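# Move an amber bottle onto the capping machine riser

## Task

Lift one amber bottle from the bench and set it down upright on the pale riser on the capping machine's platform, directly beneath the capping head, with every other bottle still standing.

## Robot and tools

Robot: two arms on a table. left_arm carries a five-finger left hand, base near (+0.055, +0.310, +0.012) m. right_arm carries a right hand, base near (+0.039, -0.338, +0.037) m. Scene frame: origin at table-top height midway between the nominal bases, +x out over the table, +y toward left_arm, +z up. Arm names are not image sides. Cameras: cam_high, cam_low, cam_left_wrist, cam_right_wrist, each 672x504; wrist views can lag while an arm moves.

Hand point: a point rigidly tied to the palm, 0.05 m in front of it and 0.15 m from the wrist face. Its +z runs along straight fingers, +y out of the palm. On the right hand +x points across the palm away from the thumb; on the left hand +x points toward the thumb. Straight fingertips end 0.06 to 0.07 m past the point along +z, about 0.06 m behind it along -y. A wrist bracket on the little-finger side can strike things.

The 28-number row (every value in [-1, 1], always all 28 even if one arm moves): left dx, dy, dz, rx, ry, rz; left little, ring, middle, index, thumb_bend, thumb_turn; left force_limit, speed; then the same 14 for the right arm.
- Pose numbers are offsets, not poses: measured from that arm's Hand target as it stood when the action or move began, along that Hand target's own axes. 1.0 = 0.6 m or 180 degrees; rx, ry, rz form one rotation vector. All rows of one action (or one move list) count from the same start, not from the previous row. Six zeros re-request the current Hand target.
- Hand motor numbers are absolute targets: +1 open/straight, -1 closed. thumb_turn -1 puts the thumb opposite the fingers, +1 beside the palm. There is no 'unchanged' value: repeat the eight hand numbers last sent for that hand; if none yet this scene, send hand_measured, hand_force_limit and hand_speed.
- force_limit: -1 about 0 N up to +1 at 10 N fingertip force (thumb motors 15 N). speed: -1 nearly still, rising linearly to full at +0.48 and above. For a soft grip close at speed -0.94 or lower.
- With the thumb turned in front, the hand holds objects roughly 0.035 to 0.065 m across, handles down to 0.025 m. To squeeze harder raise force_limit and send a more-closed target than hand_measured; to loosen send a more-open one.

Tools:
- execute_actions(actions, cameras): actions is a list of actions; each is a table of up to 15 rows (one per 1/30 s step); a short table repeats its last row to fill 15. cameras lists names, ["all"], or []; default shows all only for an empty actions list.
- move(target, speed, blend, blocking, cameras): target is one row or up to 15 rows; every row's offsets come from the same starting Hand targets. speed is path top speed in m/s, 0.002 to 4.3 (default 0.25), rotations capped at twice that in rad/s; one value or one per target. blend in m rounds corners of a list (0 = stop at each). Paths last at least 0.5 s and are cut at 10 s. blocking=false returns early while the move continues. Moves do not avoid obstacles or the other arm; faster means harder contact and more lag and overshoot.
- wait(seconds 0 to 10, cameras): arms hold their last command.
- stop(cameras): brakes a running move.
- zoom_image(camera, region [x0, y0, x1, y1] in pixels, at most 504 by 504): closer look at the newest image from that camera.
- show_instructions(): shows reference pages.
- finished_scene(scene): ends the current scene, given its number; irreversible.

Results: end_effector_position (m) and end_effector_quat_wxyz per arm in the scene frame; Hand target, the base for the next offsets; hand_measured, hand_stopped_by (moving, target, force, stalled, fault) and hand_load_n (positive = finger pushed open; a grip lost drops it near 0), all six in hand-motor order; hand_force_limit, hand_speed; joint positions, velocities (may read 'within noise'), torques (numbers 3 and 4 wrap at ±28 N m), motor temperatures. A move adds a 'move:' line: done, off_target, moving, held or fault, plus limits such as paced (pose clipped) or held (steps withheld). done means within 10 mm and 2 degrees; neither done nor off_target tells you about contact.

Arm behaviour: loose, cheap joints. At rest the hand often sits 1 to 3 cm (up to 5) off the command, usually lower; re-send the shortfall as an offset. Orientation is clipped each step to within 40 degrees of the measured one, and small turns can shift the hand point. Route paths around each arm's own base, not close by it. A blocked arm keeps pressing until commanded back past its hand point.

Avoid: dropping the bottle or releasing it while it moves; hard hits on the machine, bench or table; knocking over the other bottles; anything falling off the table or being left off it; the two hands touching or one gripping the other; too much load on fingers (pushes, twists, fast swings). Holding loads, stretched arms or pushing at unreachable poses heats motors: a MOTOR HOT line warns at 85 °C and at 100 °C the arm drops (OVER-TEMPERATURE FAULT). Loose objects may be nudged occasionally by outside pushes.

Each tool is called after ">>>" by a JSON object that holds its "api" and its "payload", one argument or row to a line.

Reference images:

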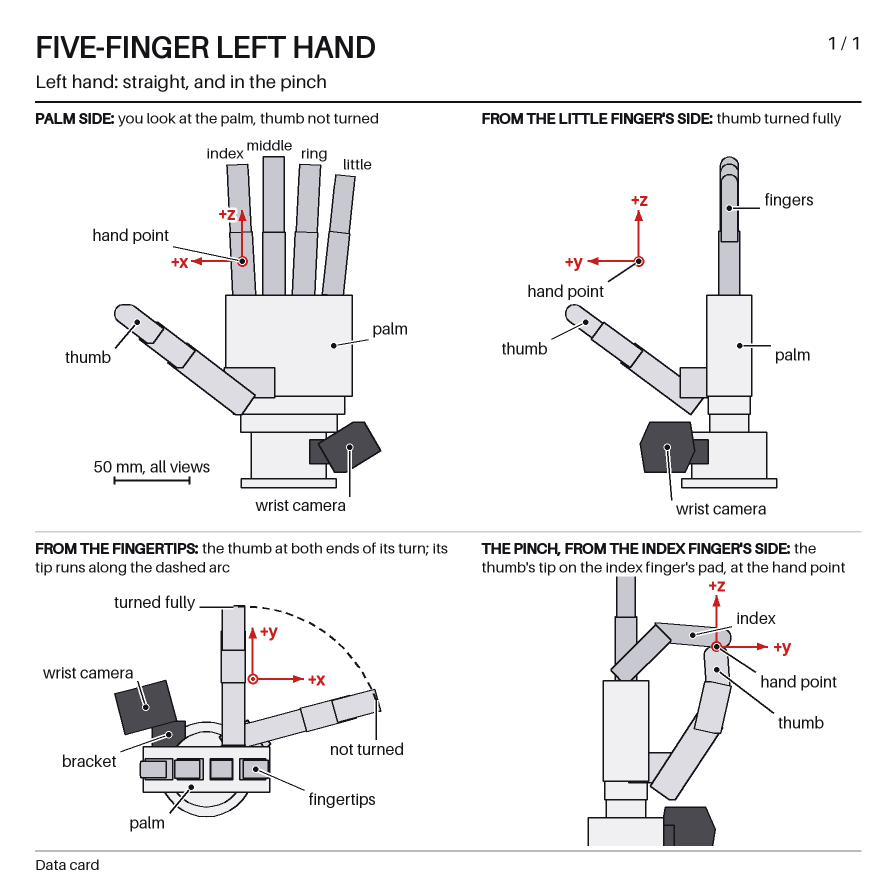

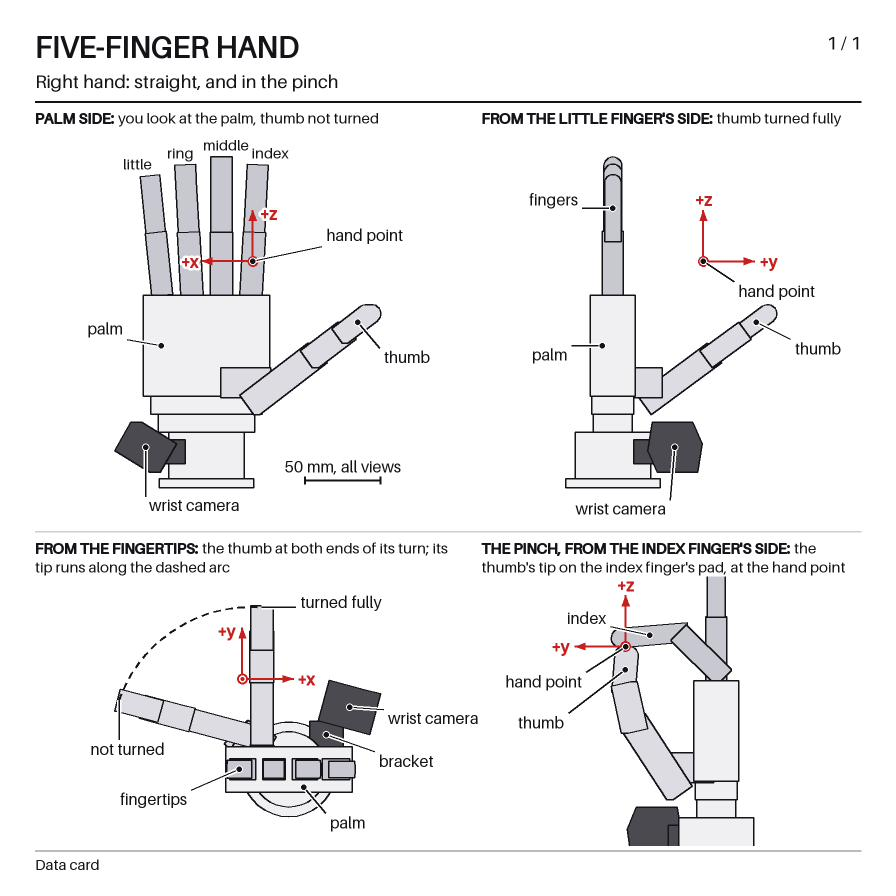

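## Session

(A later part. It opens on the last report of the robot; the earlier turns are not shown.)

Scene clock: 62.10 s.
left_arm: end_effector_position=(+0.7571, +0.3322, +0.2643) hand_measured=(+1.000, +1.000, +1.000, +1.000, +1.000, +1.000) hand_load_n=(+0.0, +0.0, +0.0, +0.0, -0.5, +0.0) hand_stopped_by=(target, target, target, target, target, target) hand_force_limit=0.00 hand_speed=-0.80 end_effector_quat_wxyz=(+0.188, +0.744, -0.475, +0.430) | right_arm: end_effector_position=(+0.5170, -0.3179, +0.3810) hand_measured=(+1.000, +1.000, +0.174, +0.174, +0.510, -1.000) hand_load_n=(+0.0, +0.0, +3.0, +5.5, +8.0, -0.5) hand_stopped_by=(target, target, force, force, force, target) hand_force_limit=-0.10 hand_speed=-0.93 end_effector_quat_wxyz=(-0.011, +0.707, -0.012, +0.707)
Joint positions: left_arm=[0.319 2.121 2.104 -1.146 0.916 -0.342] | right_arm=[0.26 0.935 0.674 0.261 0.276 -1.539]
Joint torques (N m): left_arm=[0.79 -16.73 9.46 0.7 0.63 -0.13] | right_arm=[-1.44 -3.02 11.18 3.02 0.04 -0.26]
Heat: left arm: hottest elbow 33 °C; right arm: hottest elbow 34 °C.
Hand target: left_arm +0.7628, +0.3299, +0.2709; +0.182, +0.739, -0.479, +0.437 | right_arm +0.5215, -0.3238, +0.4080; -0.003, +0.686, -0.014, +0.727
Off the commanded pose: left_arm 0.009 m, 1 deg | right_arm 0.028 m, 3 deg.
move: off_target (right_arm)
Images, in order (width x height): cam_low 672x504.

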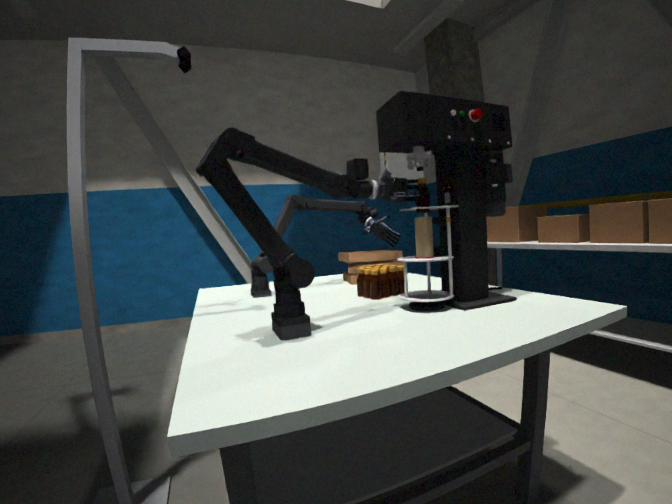

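>>> {"api": "move", "payload": {
  "target": [0,0,0,0,0,0,1,1,1,1,1,1,0,-0.8,-0.0233,0.0,-0.007,0,-0.003,-0.005,1,1,-0.2,-0.2,0.05,-1,-0.1,-0.93],
  "cameras": ["cam_low"],
  "speed": 0.05
}}

>>> {"api": "zoom_image", "payload": {
  "camera": "cam_low",
  "region": [375, 165, 475, 265]
}}

Scene clock: 64.13 s.
left_arm: end_effector_position=(+0.7571, +0.3322, +0.2643) hand_measured=(+1.000, +1.000, +1.000, +1.000, +1.000, +1.000) hand_load_n=(+0.0, +0.0, +0.0, +0.0, +0.0, +0.0) hand_stopped_by=(target, target, target, target, target, target) hand_force_limit=0.00 hand_speed=-0.80 end_effector_quat_wxyz=(+0.188, +0.744, -0.475, +0.430) | right_arm: end_effector_position=(+0.5155, -0.3187, +0.3671) hand_measured=(+1.000, +1.000, +0.174, +0.174, +0.510, -1.000) hand_load_n=(+0.0, +0.0, +2.5, +6.5, +8.5, +0.0) hand_stopped_by=(target, target, force, force, force, target) hand_force_limit=-0.10 hand_speed=-0.93 end_effector_quat_wxyz=(-0.005, +0.714, -0.006, +0.700)
Joint positions: left_arm=[0.319 2.121 2.104 -1.146 0.916 -0.342] | right_arm=[0.26 0.941 0.651 0.27 0.276 -1.549]
Joint torques (N m): left_arm=[0.91 -16.73 9.46 0.73 0.62 -0.11] | right_arm=[-0.85 -3.25 10.37 3.63 0.17 -0.29]
Heat: left arm: hottest elbow 33 °C; right arm: hottest elbow 34 °C.
Hand target: left_arm +0.7628, +0.3299, +0.2709; +0.182, +0.739, -0.479, +0.437 | right_arm +0.5181, -0.3234, +0.3938; +0.003, +0.690, -0.008, +0.724
Off the commanded pose: left_arm 0.009 m, 1 deg | right_arm 0.027 m, 4 deg.
move: off_target (right_arm)
Images, in order (width x height): cam_low 672x504.

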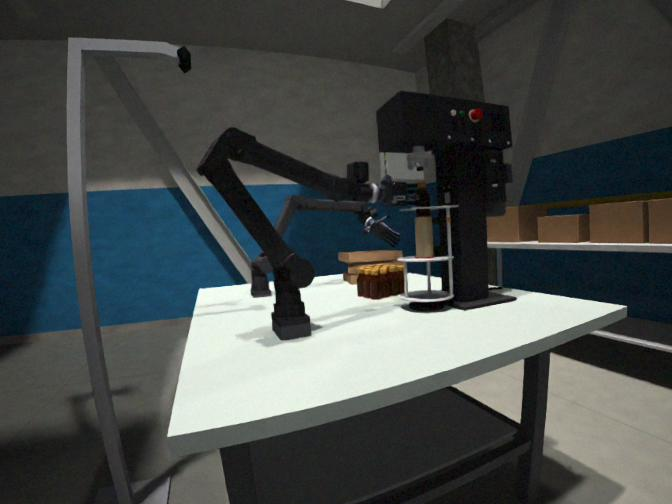

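Scaled by 5.040 from the camera's 672x504 image, which has a finer 960x720 frame.

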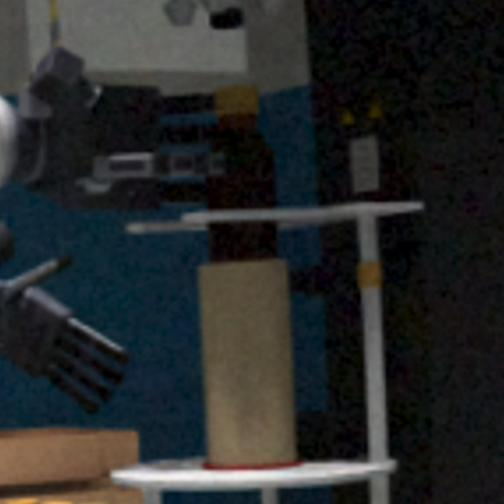

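>>> {"api": "move", "payload": {
  "target": [0,0,0,0,0,0,1,1,1,1,1,1,0,-0.8,-0.0075,0.0,-0.004,0,0,0,1,1,-0.2,-0.2,0.05,-1,-0.1,-0.93],
  "cameras": ["cam_low", "cam_right_wrist", "cam_high"],
  "speed": 0.05
}}

>>> {"api": "zoom_image", "payload": {
  "camera": "cam_low",
  "region": [375, 165, 475, 265]
}}

>>> {"api": "zoom_image", "payload": {
  "camera": "cam_high",
  "region": [340, 85, 400, 145]
}}

Scene clock: 66.17 s.
left_arm: end_effector_position=(+0.7571, +0.3322, +0.2643) hand_measured=(+1.000, +1.000, +1.000, +1.000, +1.000, +1.000) hand_load_n=(+0.0, +0.0, +0.0, +0.0, +0.0, +0.0) hand_stopped_by=(target, target, target, target, target, target) hand_force_limit=0.00 hand_speed=-0.80 end_effector_quat_wxyz=(+0.188, +0.744, -0.475, +0.430) | right_arm: end_effector_position=(+0.5147, -0.3194, +0.3659) hand_measured=(+1.000, +1.000, +0.174, +0.174, +0.510, -1.000) hand_load_n=(+0.0, +0.0, +3.0, +6.0, +8.0, +0.0) hand_stopped_by=(target, target, force, force, force, target) hand_force_limit=-0.10 hand_speed=-0.93 end_effector_quat_wxyz=(-0.004, +0.711, -0.006, +0.703)
Joint positions: left_arm=[0.319 2.121 2.104 -1.146 0.916 -0.342] | right_arm=[0.26 0.941 0.642 0.287 0.277 -1.554]
Joint torques (N m): left_arm=[0.79 -16.79 9.43 0.75 0.63 -0.12] | right_arm=[-0.91 -3.37 9.98 3.36 0.2 -0.24]
Heat: left arm: hottest elbow 33 °C; right arm: hottest elbow 34 °C.
Hand target: left_arm +0.7628, +0.3299, +0.2709; +0.182, +0.739, -0.479, +0.437 | right_arm +0.5159, -0.3233, +0.3892; +0.003, +0.690, -0.008, +0.724
Off the commanded pose: left_arm 0.009 m, 1 deg | right_arm 0.024 m, 4 deg.
move: off_target (right_arm)
camera_calibration:
cam_right_wrist: T_world_to_cam=[[-0.0274335, -0.956944, 0.288973, -0.403429], [-0.522708, -0.232678, -0.820144, 0.495865], [0.85207, -0.173548, -0.493819, -0.20093], [0, 0, 0, 1]] pos_world=[0.419331, -0.305553, 0.424038]
Images, in order (width x height): cam_high 672x504, cam_low 672x504, cam_right_wrist 672x504.

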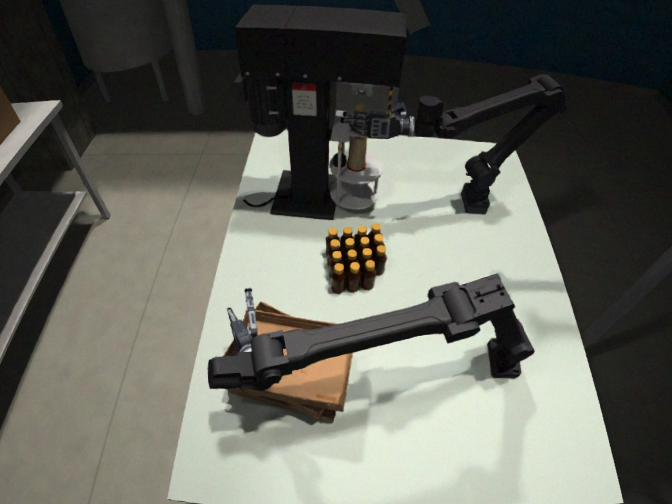

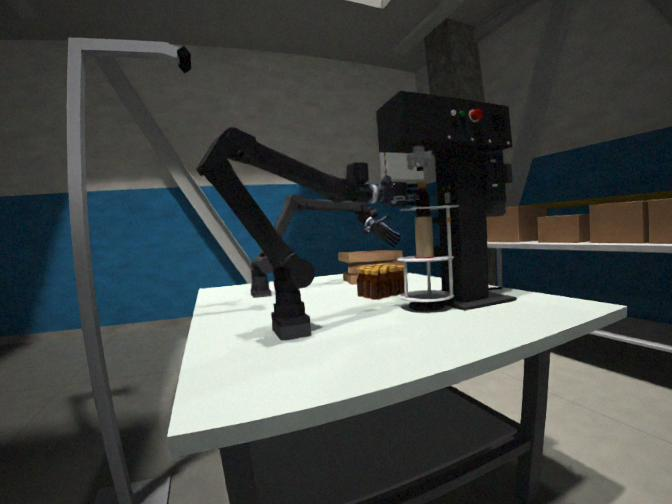

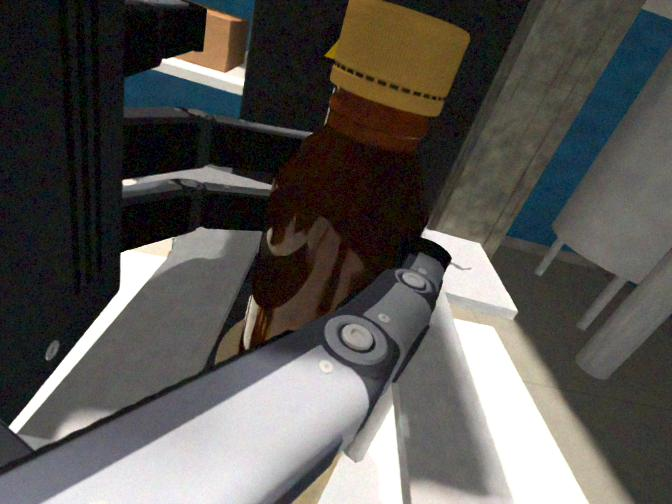

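Scaled by 5.040 from the camera's 672x504 image, which has a finer 960x720 frame.

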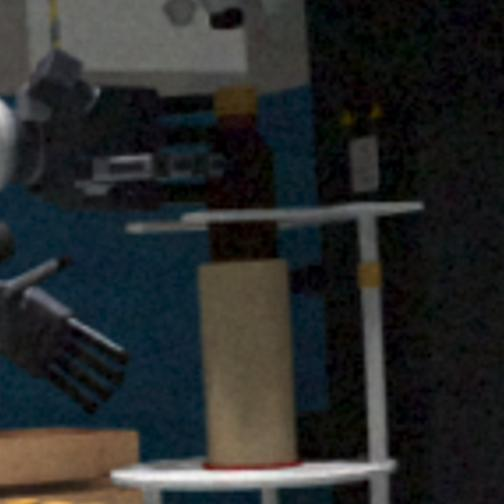

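Scaled by 8.400 from the camera's 672x504 image, which has a finer 960x720 frame.

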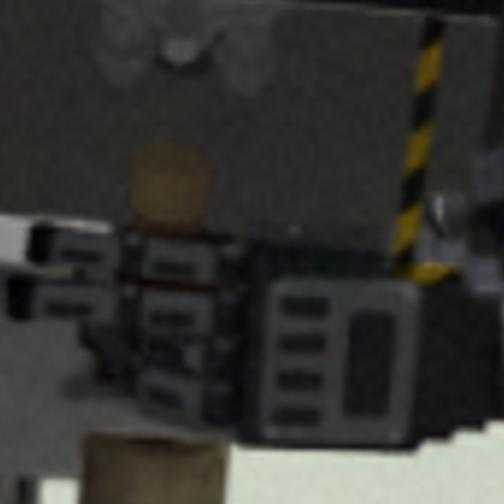

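>>> {"api": "move", "payload": {
  "target": [0,0,0,0,0,0,1,1,1,1,1,1,0,-0.8,0,0,0,0,0,0,1,1,0.36,0.36,0.75,-1,-0.1,-0.88],
  "cameras": ["cam_low","cam_right_wrist"],
  "speed": 0.03
}}

>>> {"api": "zoom_image", "payload": {
  "camera": "cam_low",
  "region": [375, 165, 475, 265]
}}

Scene clock: 69.23 s.
left_arm: end_effector_position=(+0.7571, +0.3322, +0.2643) hand_measured=(+1.000, +1.000, +1.000, +1.000, +1.000, +1.000) hand_load_n=(+0.0, +0.0, +0.0, +0.0, +0.0, -0.5) hand_stopped_by=(target, target, target, target, target, target) hand_force_limit=0.00 hand_speed=-0.80 end_effector_quat_wxyz=(+0.188, +0.744, -0.475, +0.430) | right_arm: end_effector_position=(+0.5149, -0.3199, +0.3691) hand_measured=(+1.000, +1.000, +0.360, +0.360, +0.750, -1.000) hand_load_n=(+0.0, +0.0, +0.0, +0.0, +0.0, +0.5) hand_stopped_by=(target, target, target, target, target, target) hand_force_limit=-0.10 hand_speed=-0.88 end_effector_quat_wxyz=(-0.001, +0.708, -0.004, +0.707)
Joint positions: left_arm=[0.319 2.121 2.104 -1.146 0.916 -0.342] | right_arm=[0.26 0.941 0.642 0.298 0.279 -1.563]
Joint torques (N m): left_arm=[0.73 -16.73 9.44 0.73 0.63 -0.13] | right_arm=[-0.79 -3.25 9.94 3.06 0.11 -0.13]
Heat: left arm: hottest elbow 33 °C; right arm: hottest elbow 34 °C.
Hand target: left_arm +0.7628, +0.3299, +0.2709; +0.182, +0.739, -0.479, +0.437 | right_arm +0.5159, -0.3233, +0.3892; +0.003, +0.690, -0.008, +0.724
Off the commanded pose: left_arm 0.009 m, 1 deg | right_arm 0.020 m, 3 deg.
move: off_target (right_arm)
camera_calibration:
cam_right_wrist: T_world_to_cam=[[-0.0319358, -0.955059, 0.29469, -0.40402], [-0.514577, -0.237051, -0.824025, 0.494286], [0.856849, -0.177957, -0.483881, -0.207139], [0, 0, 0, 1]] pos_world=[0.418933, -0.305554, 0.426134]
Images, in order (width x height): cam_low 672x504, cam_right_wrist 672x504.

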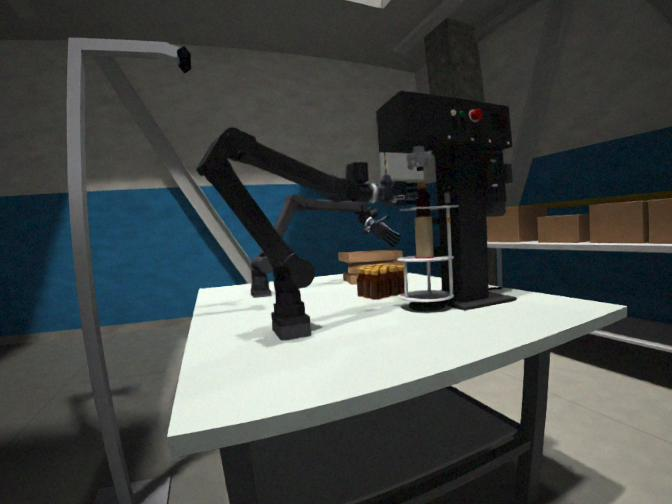

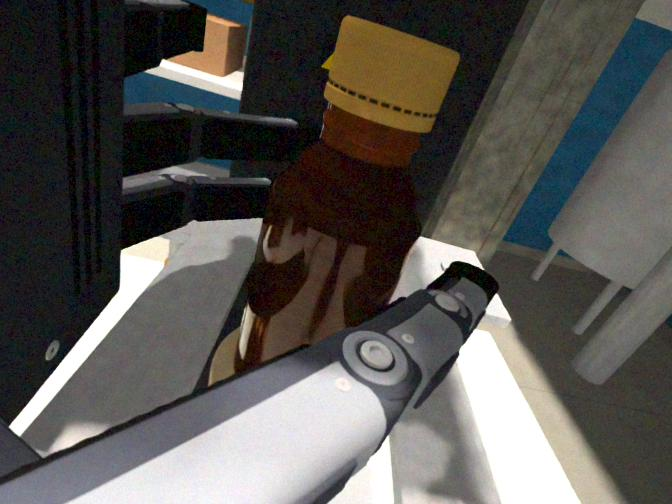

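Scaled by 5.040 from the camera's 672x504 image, which has a finer 960x720 frame.

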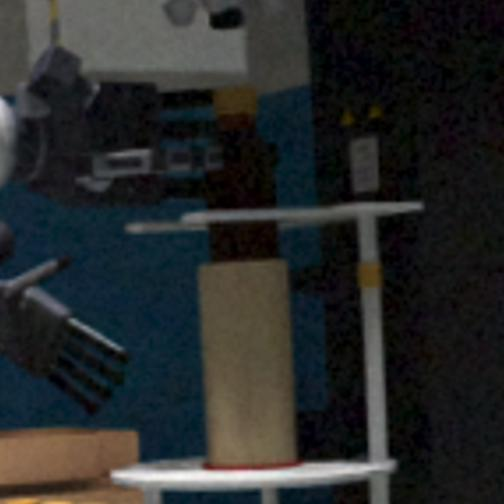

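>>> {"api": "move", "payload": {
  "target": [
    [0,0,0,0,0,0,1,1,1,1,1,1,0,-0.8,0,0,0,0,0,0,1,1,1,1,1,-1,-0.4,-0.5],
    [0,0,0,0,0,0,1,1,1,1,1,1,0,-0.8,0.0328,-0.0127,-0.2657,0,0,0,1,1,1,1,1,-1,-0.4,-0.5]
  ],
  "cameras": ["all"],
  "speed": 0.08
}}

>>> {"api": "zoom_image", "payload": {
  "camera": "cam_low",
  "region": [345, 145, 485, 285]
}}

>>> {"api": "zoom_image", "payload": {
  "camera": "cam_right_wrist",
  "region": [180, 0, 440, 400]
}}

>>> {"api": "zoom_image", "payload": {
  "camera": "cam_high",
  "region": [310, 80, 430, 300]
}}

Scene clock: 74.03 s.
left_arm: end_effector_position=(+0.7571, +0.3322, +0.2643) hand_measured=(+1.000, +1.000, +1.000, +1.000, +1.000, +1.000) hand_load_n=(+0.0, +0.0, +0.0, +0.0, +0.0, +0.0) hand_stopped_by=(target, target, target, target, target, target) hand_force_limit=0.00 hand_speed=-0.80 end_effector_quat_wxyz=(+0.188, +0.744, -0.475, +0.430) | right_arm: end_effector_position=(+0.3574, -0.3181, +0.3971) hand_measured=(+1.000, +1.000, +1.000, +1.000, +1.000, -1.000) hand_load_n=(+0.0, +0.0, +0.0, +0.0, +0.0, +0.5) hand_stopped_by=(target, target, target, target, target, target) hand_force_limit=-0.40 hand_speed=-0.50 end_effector_quat_wxyz=(+0.005, +0.690, -0.018, +0.723)
Joint positions: left_arm=[0.319 2.121 2.104 -1.146 0.916 -0.342] | right_arm=[0.59 0.392 0.499 -0.049 0.636 -1.586]
Joint torques (N m): left_arm=[1.03 -16.73 9.43 0.73 0.63 -0.12] | right_arm=[0.21 2.26 9.57 1.28 0.1 -0.14]
Heat: left arm: hottest elbow 33 °C; right arm: hottest elbow 34 °C.
Hand target: left_arm +0.7628, +0.3299, +0.2709; +0.182, +0.739, -0.479, +0.437 | right_arm +0.3558, -0.3133, +0.4012; +0.003, +0.690, -0.008, +0.724
Off the commanded pose: left_arm 0.009 m, 1 deg | right_arm 0.006 m, 1 deg.
move: done
camera_calibration:
cam_left_wrist: T_world_to_cam=[[0.873809, 0.368043, 0.31781, -0.870311], [-0.25444, -0.210903, 0.943812, 0.0132389], [0.41439, -0.905574, -0.0906444, 0.131504], [0, 0, 0, 1]] pos_world=[0.70936, 0.442191, 0.276019]
cam_right_wrist: T_world_to_cam=[[-0.0727915, -0.956799, 0.281492, -0.396322], [-0.480246, -0.21374, -0.850693, 0.442539], [0.874108, -0.197109, -0.44394, -0.08646], [0, 0, 0, 1]] pos_world=[0.259254, -0.301654, 0.449643]

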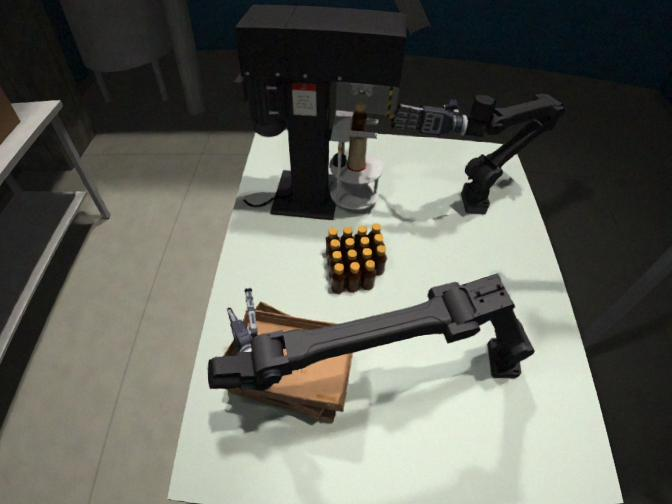

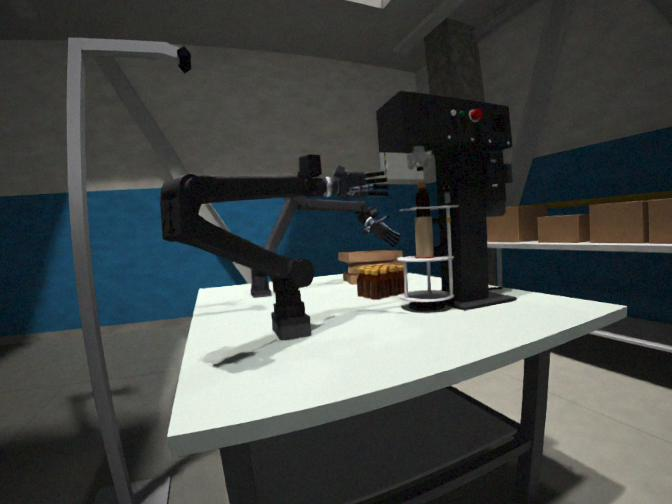

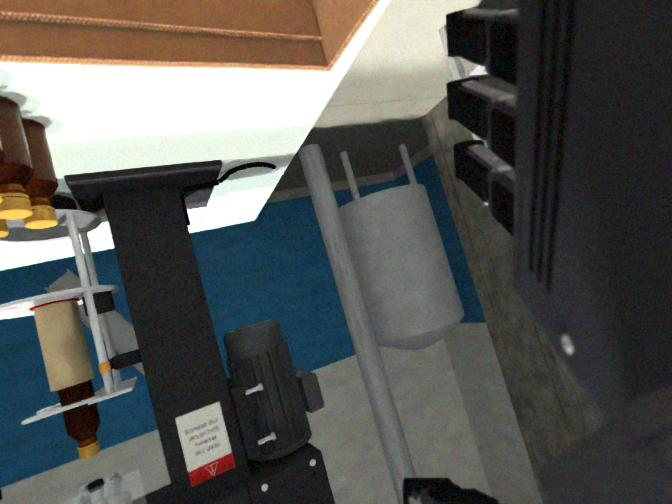

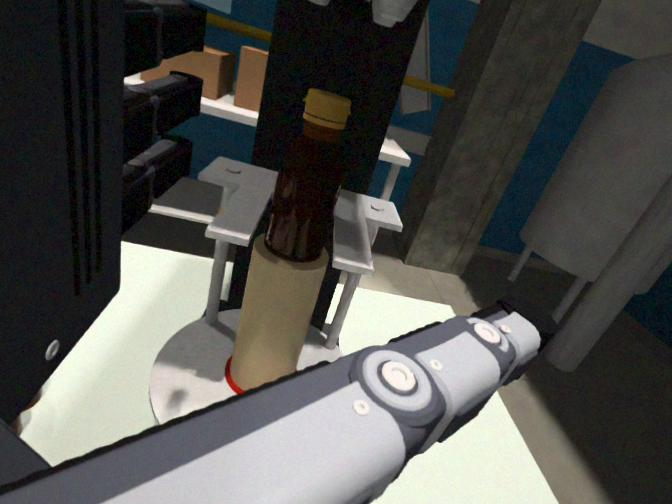

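Scaled by 3.600 from the camera's 672x504 image, which has a finer 960x720 frame.

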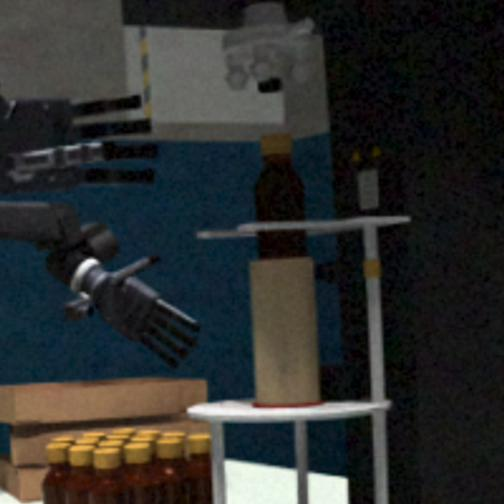

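Scaled by 1.260 from the camera's 672x504 image, which has a finer 960x720 frame.

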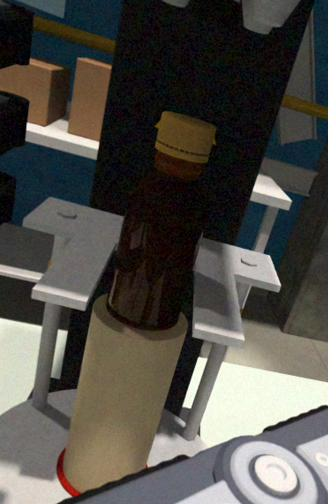

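Scaled by 2.291 from the camera's 672x504 image, which has a finer 960x720 frame.

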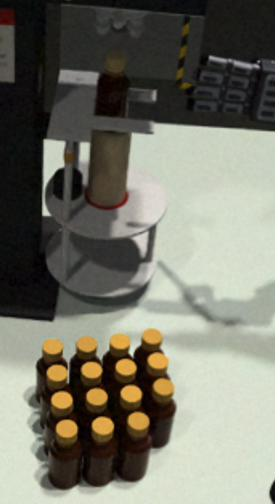

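>>> {"api": "finished_scene", "payload": {
  "scene": 2
}}

The scene is finished: the task was done.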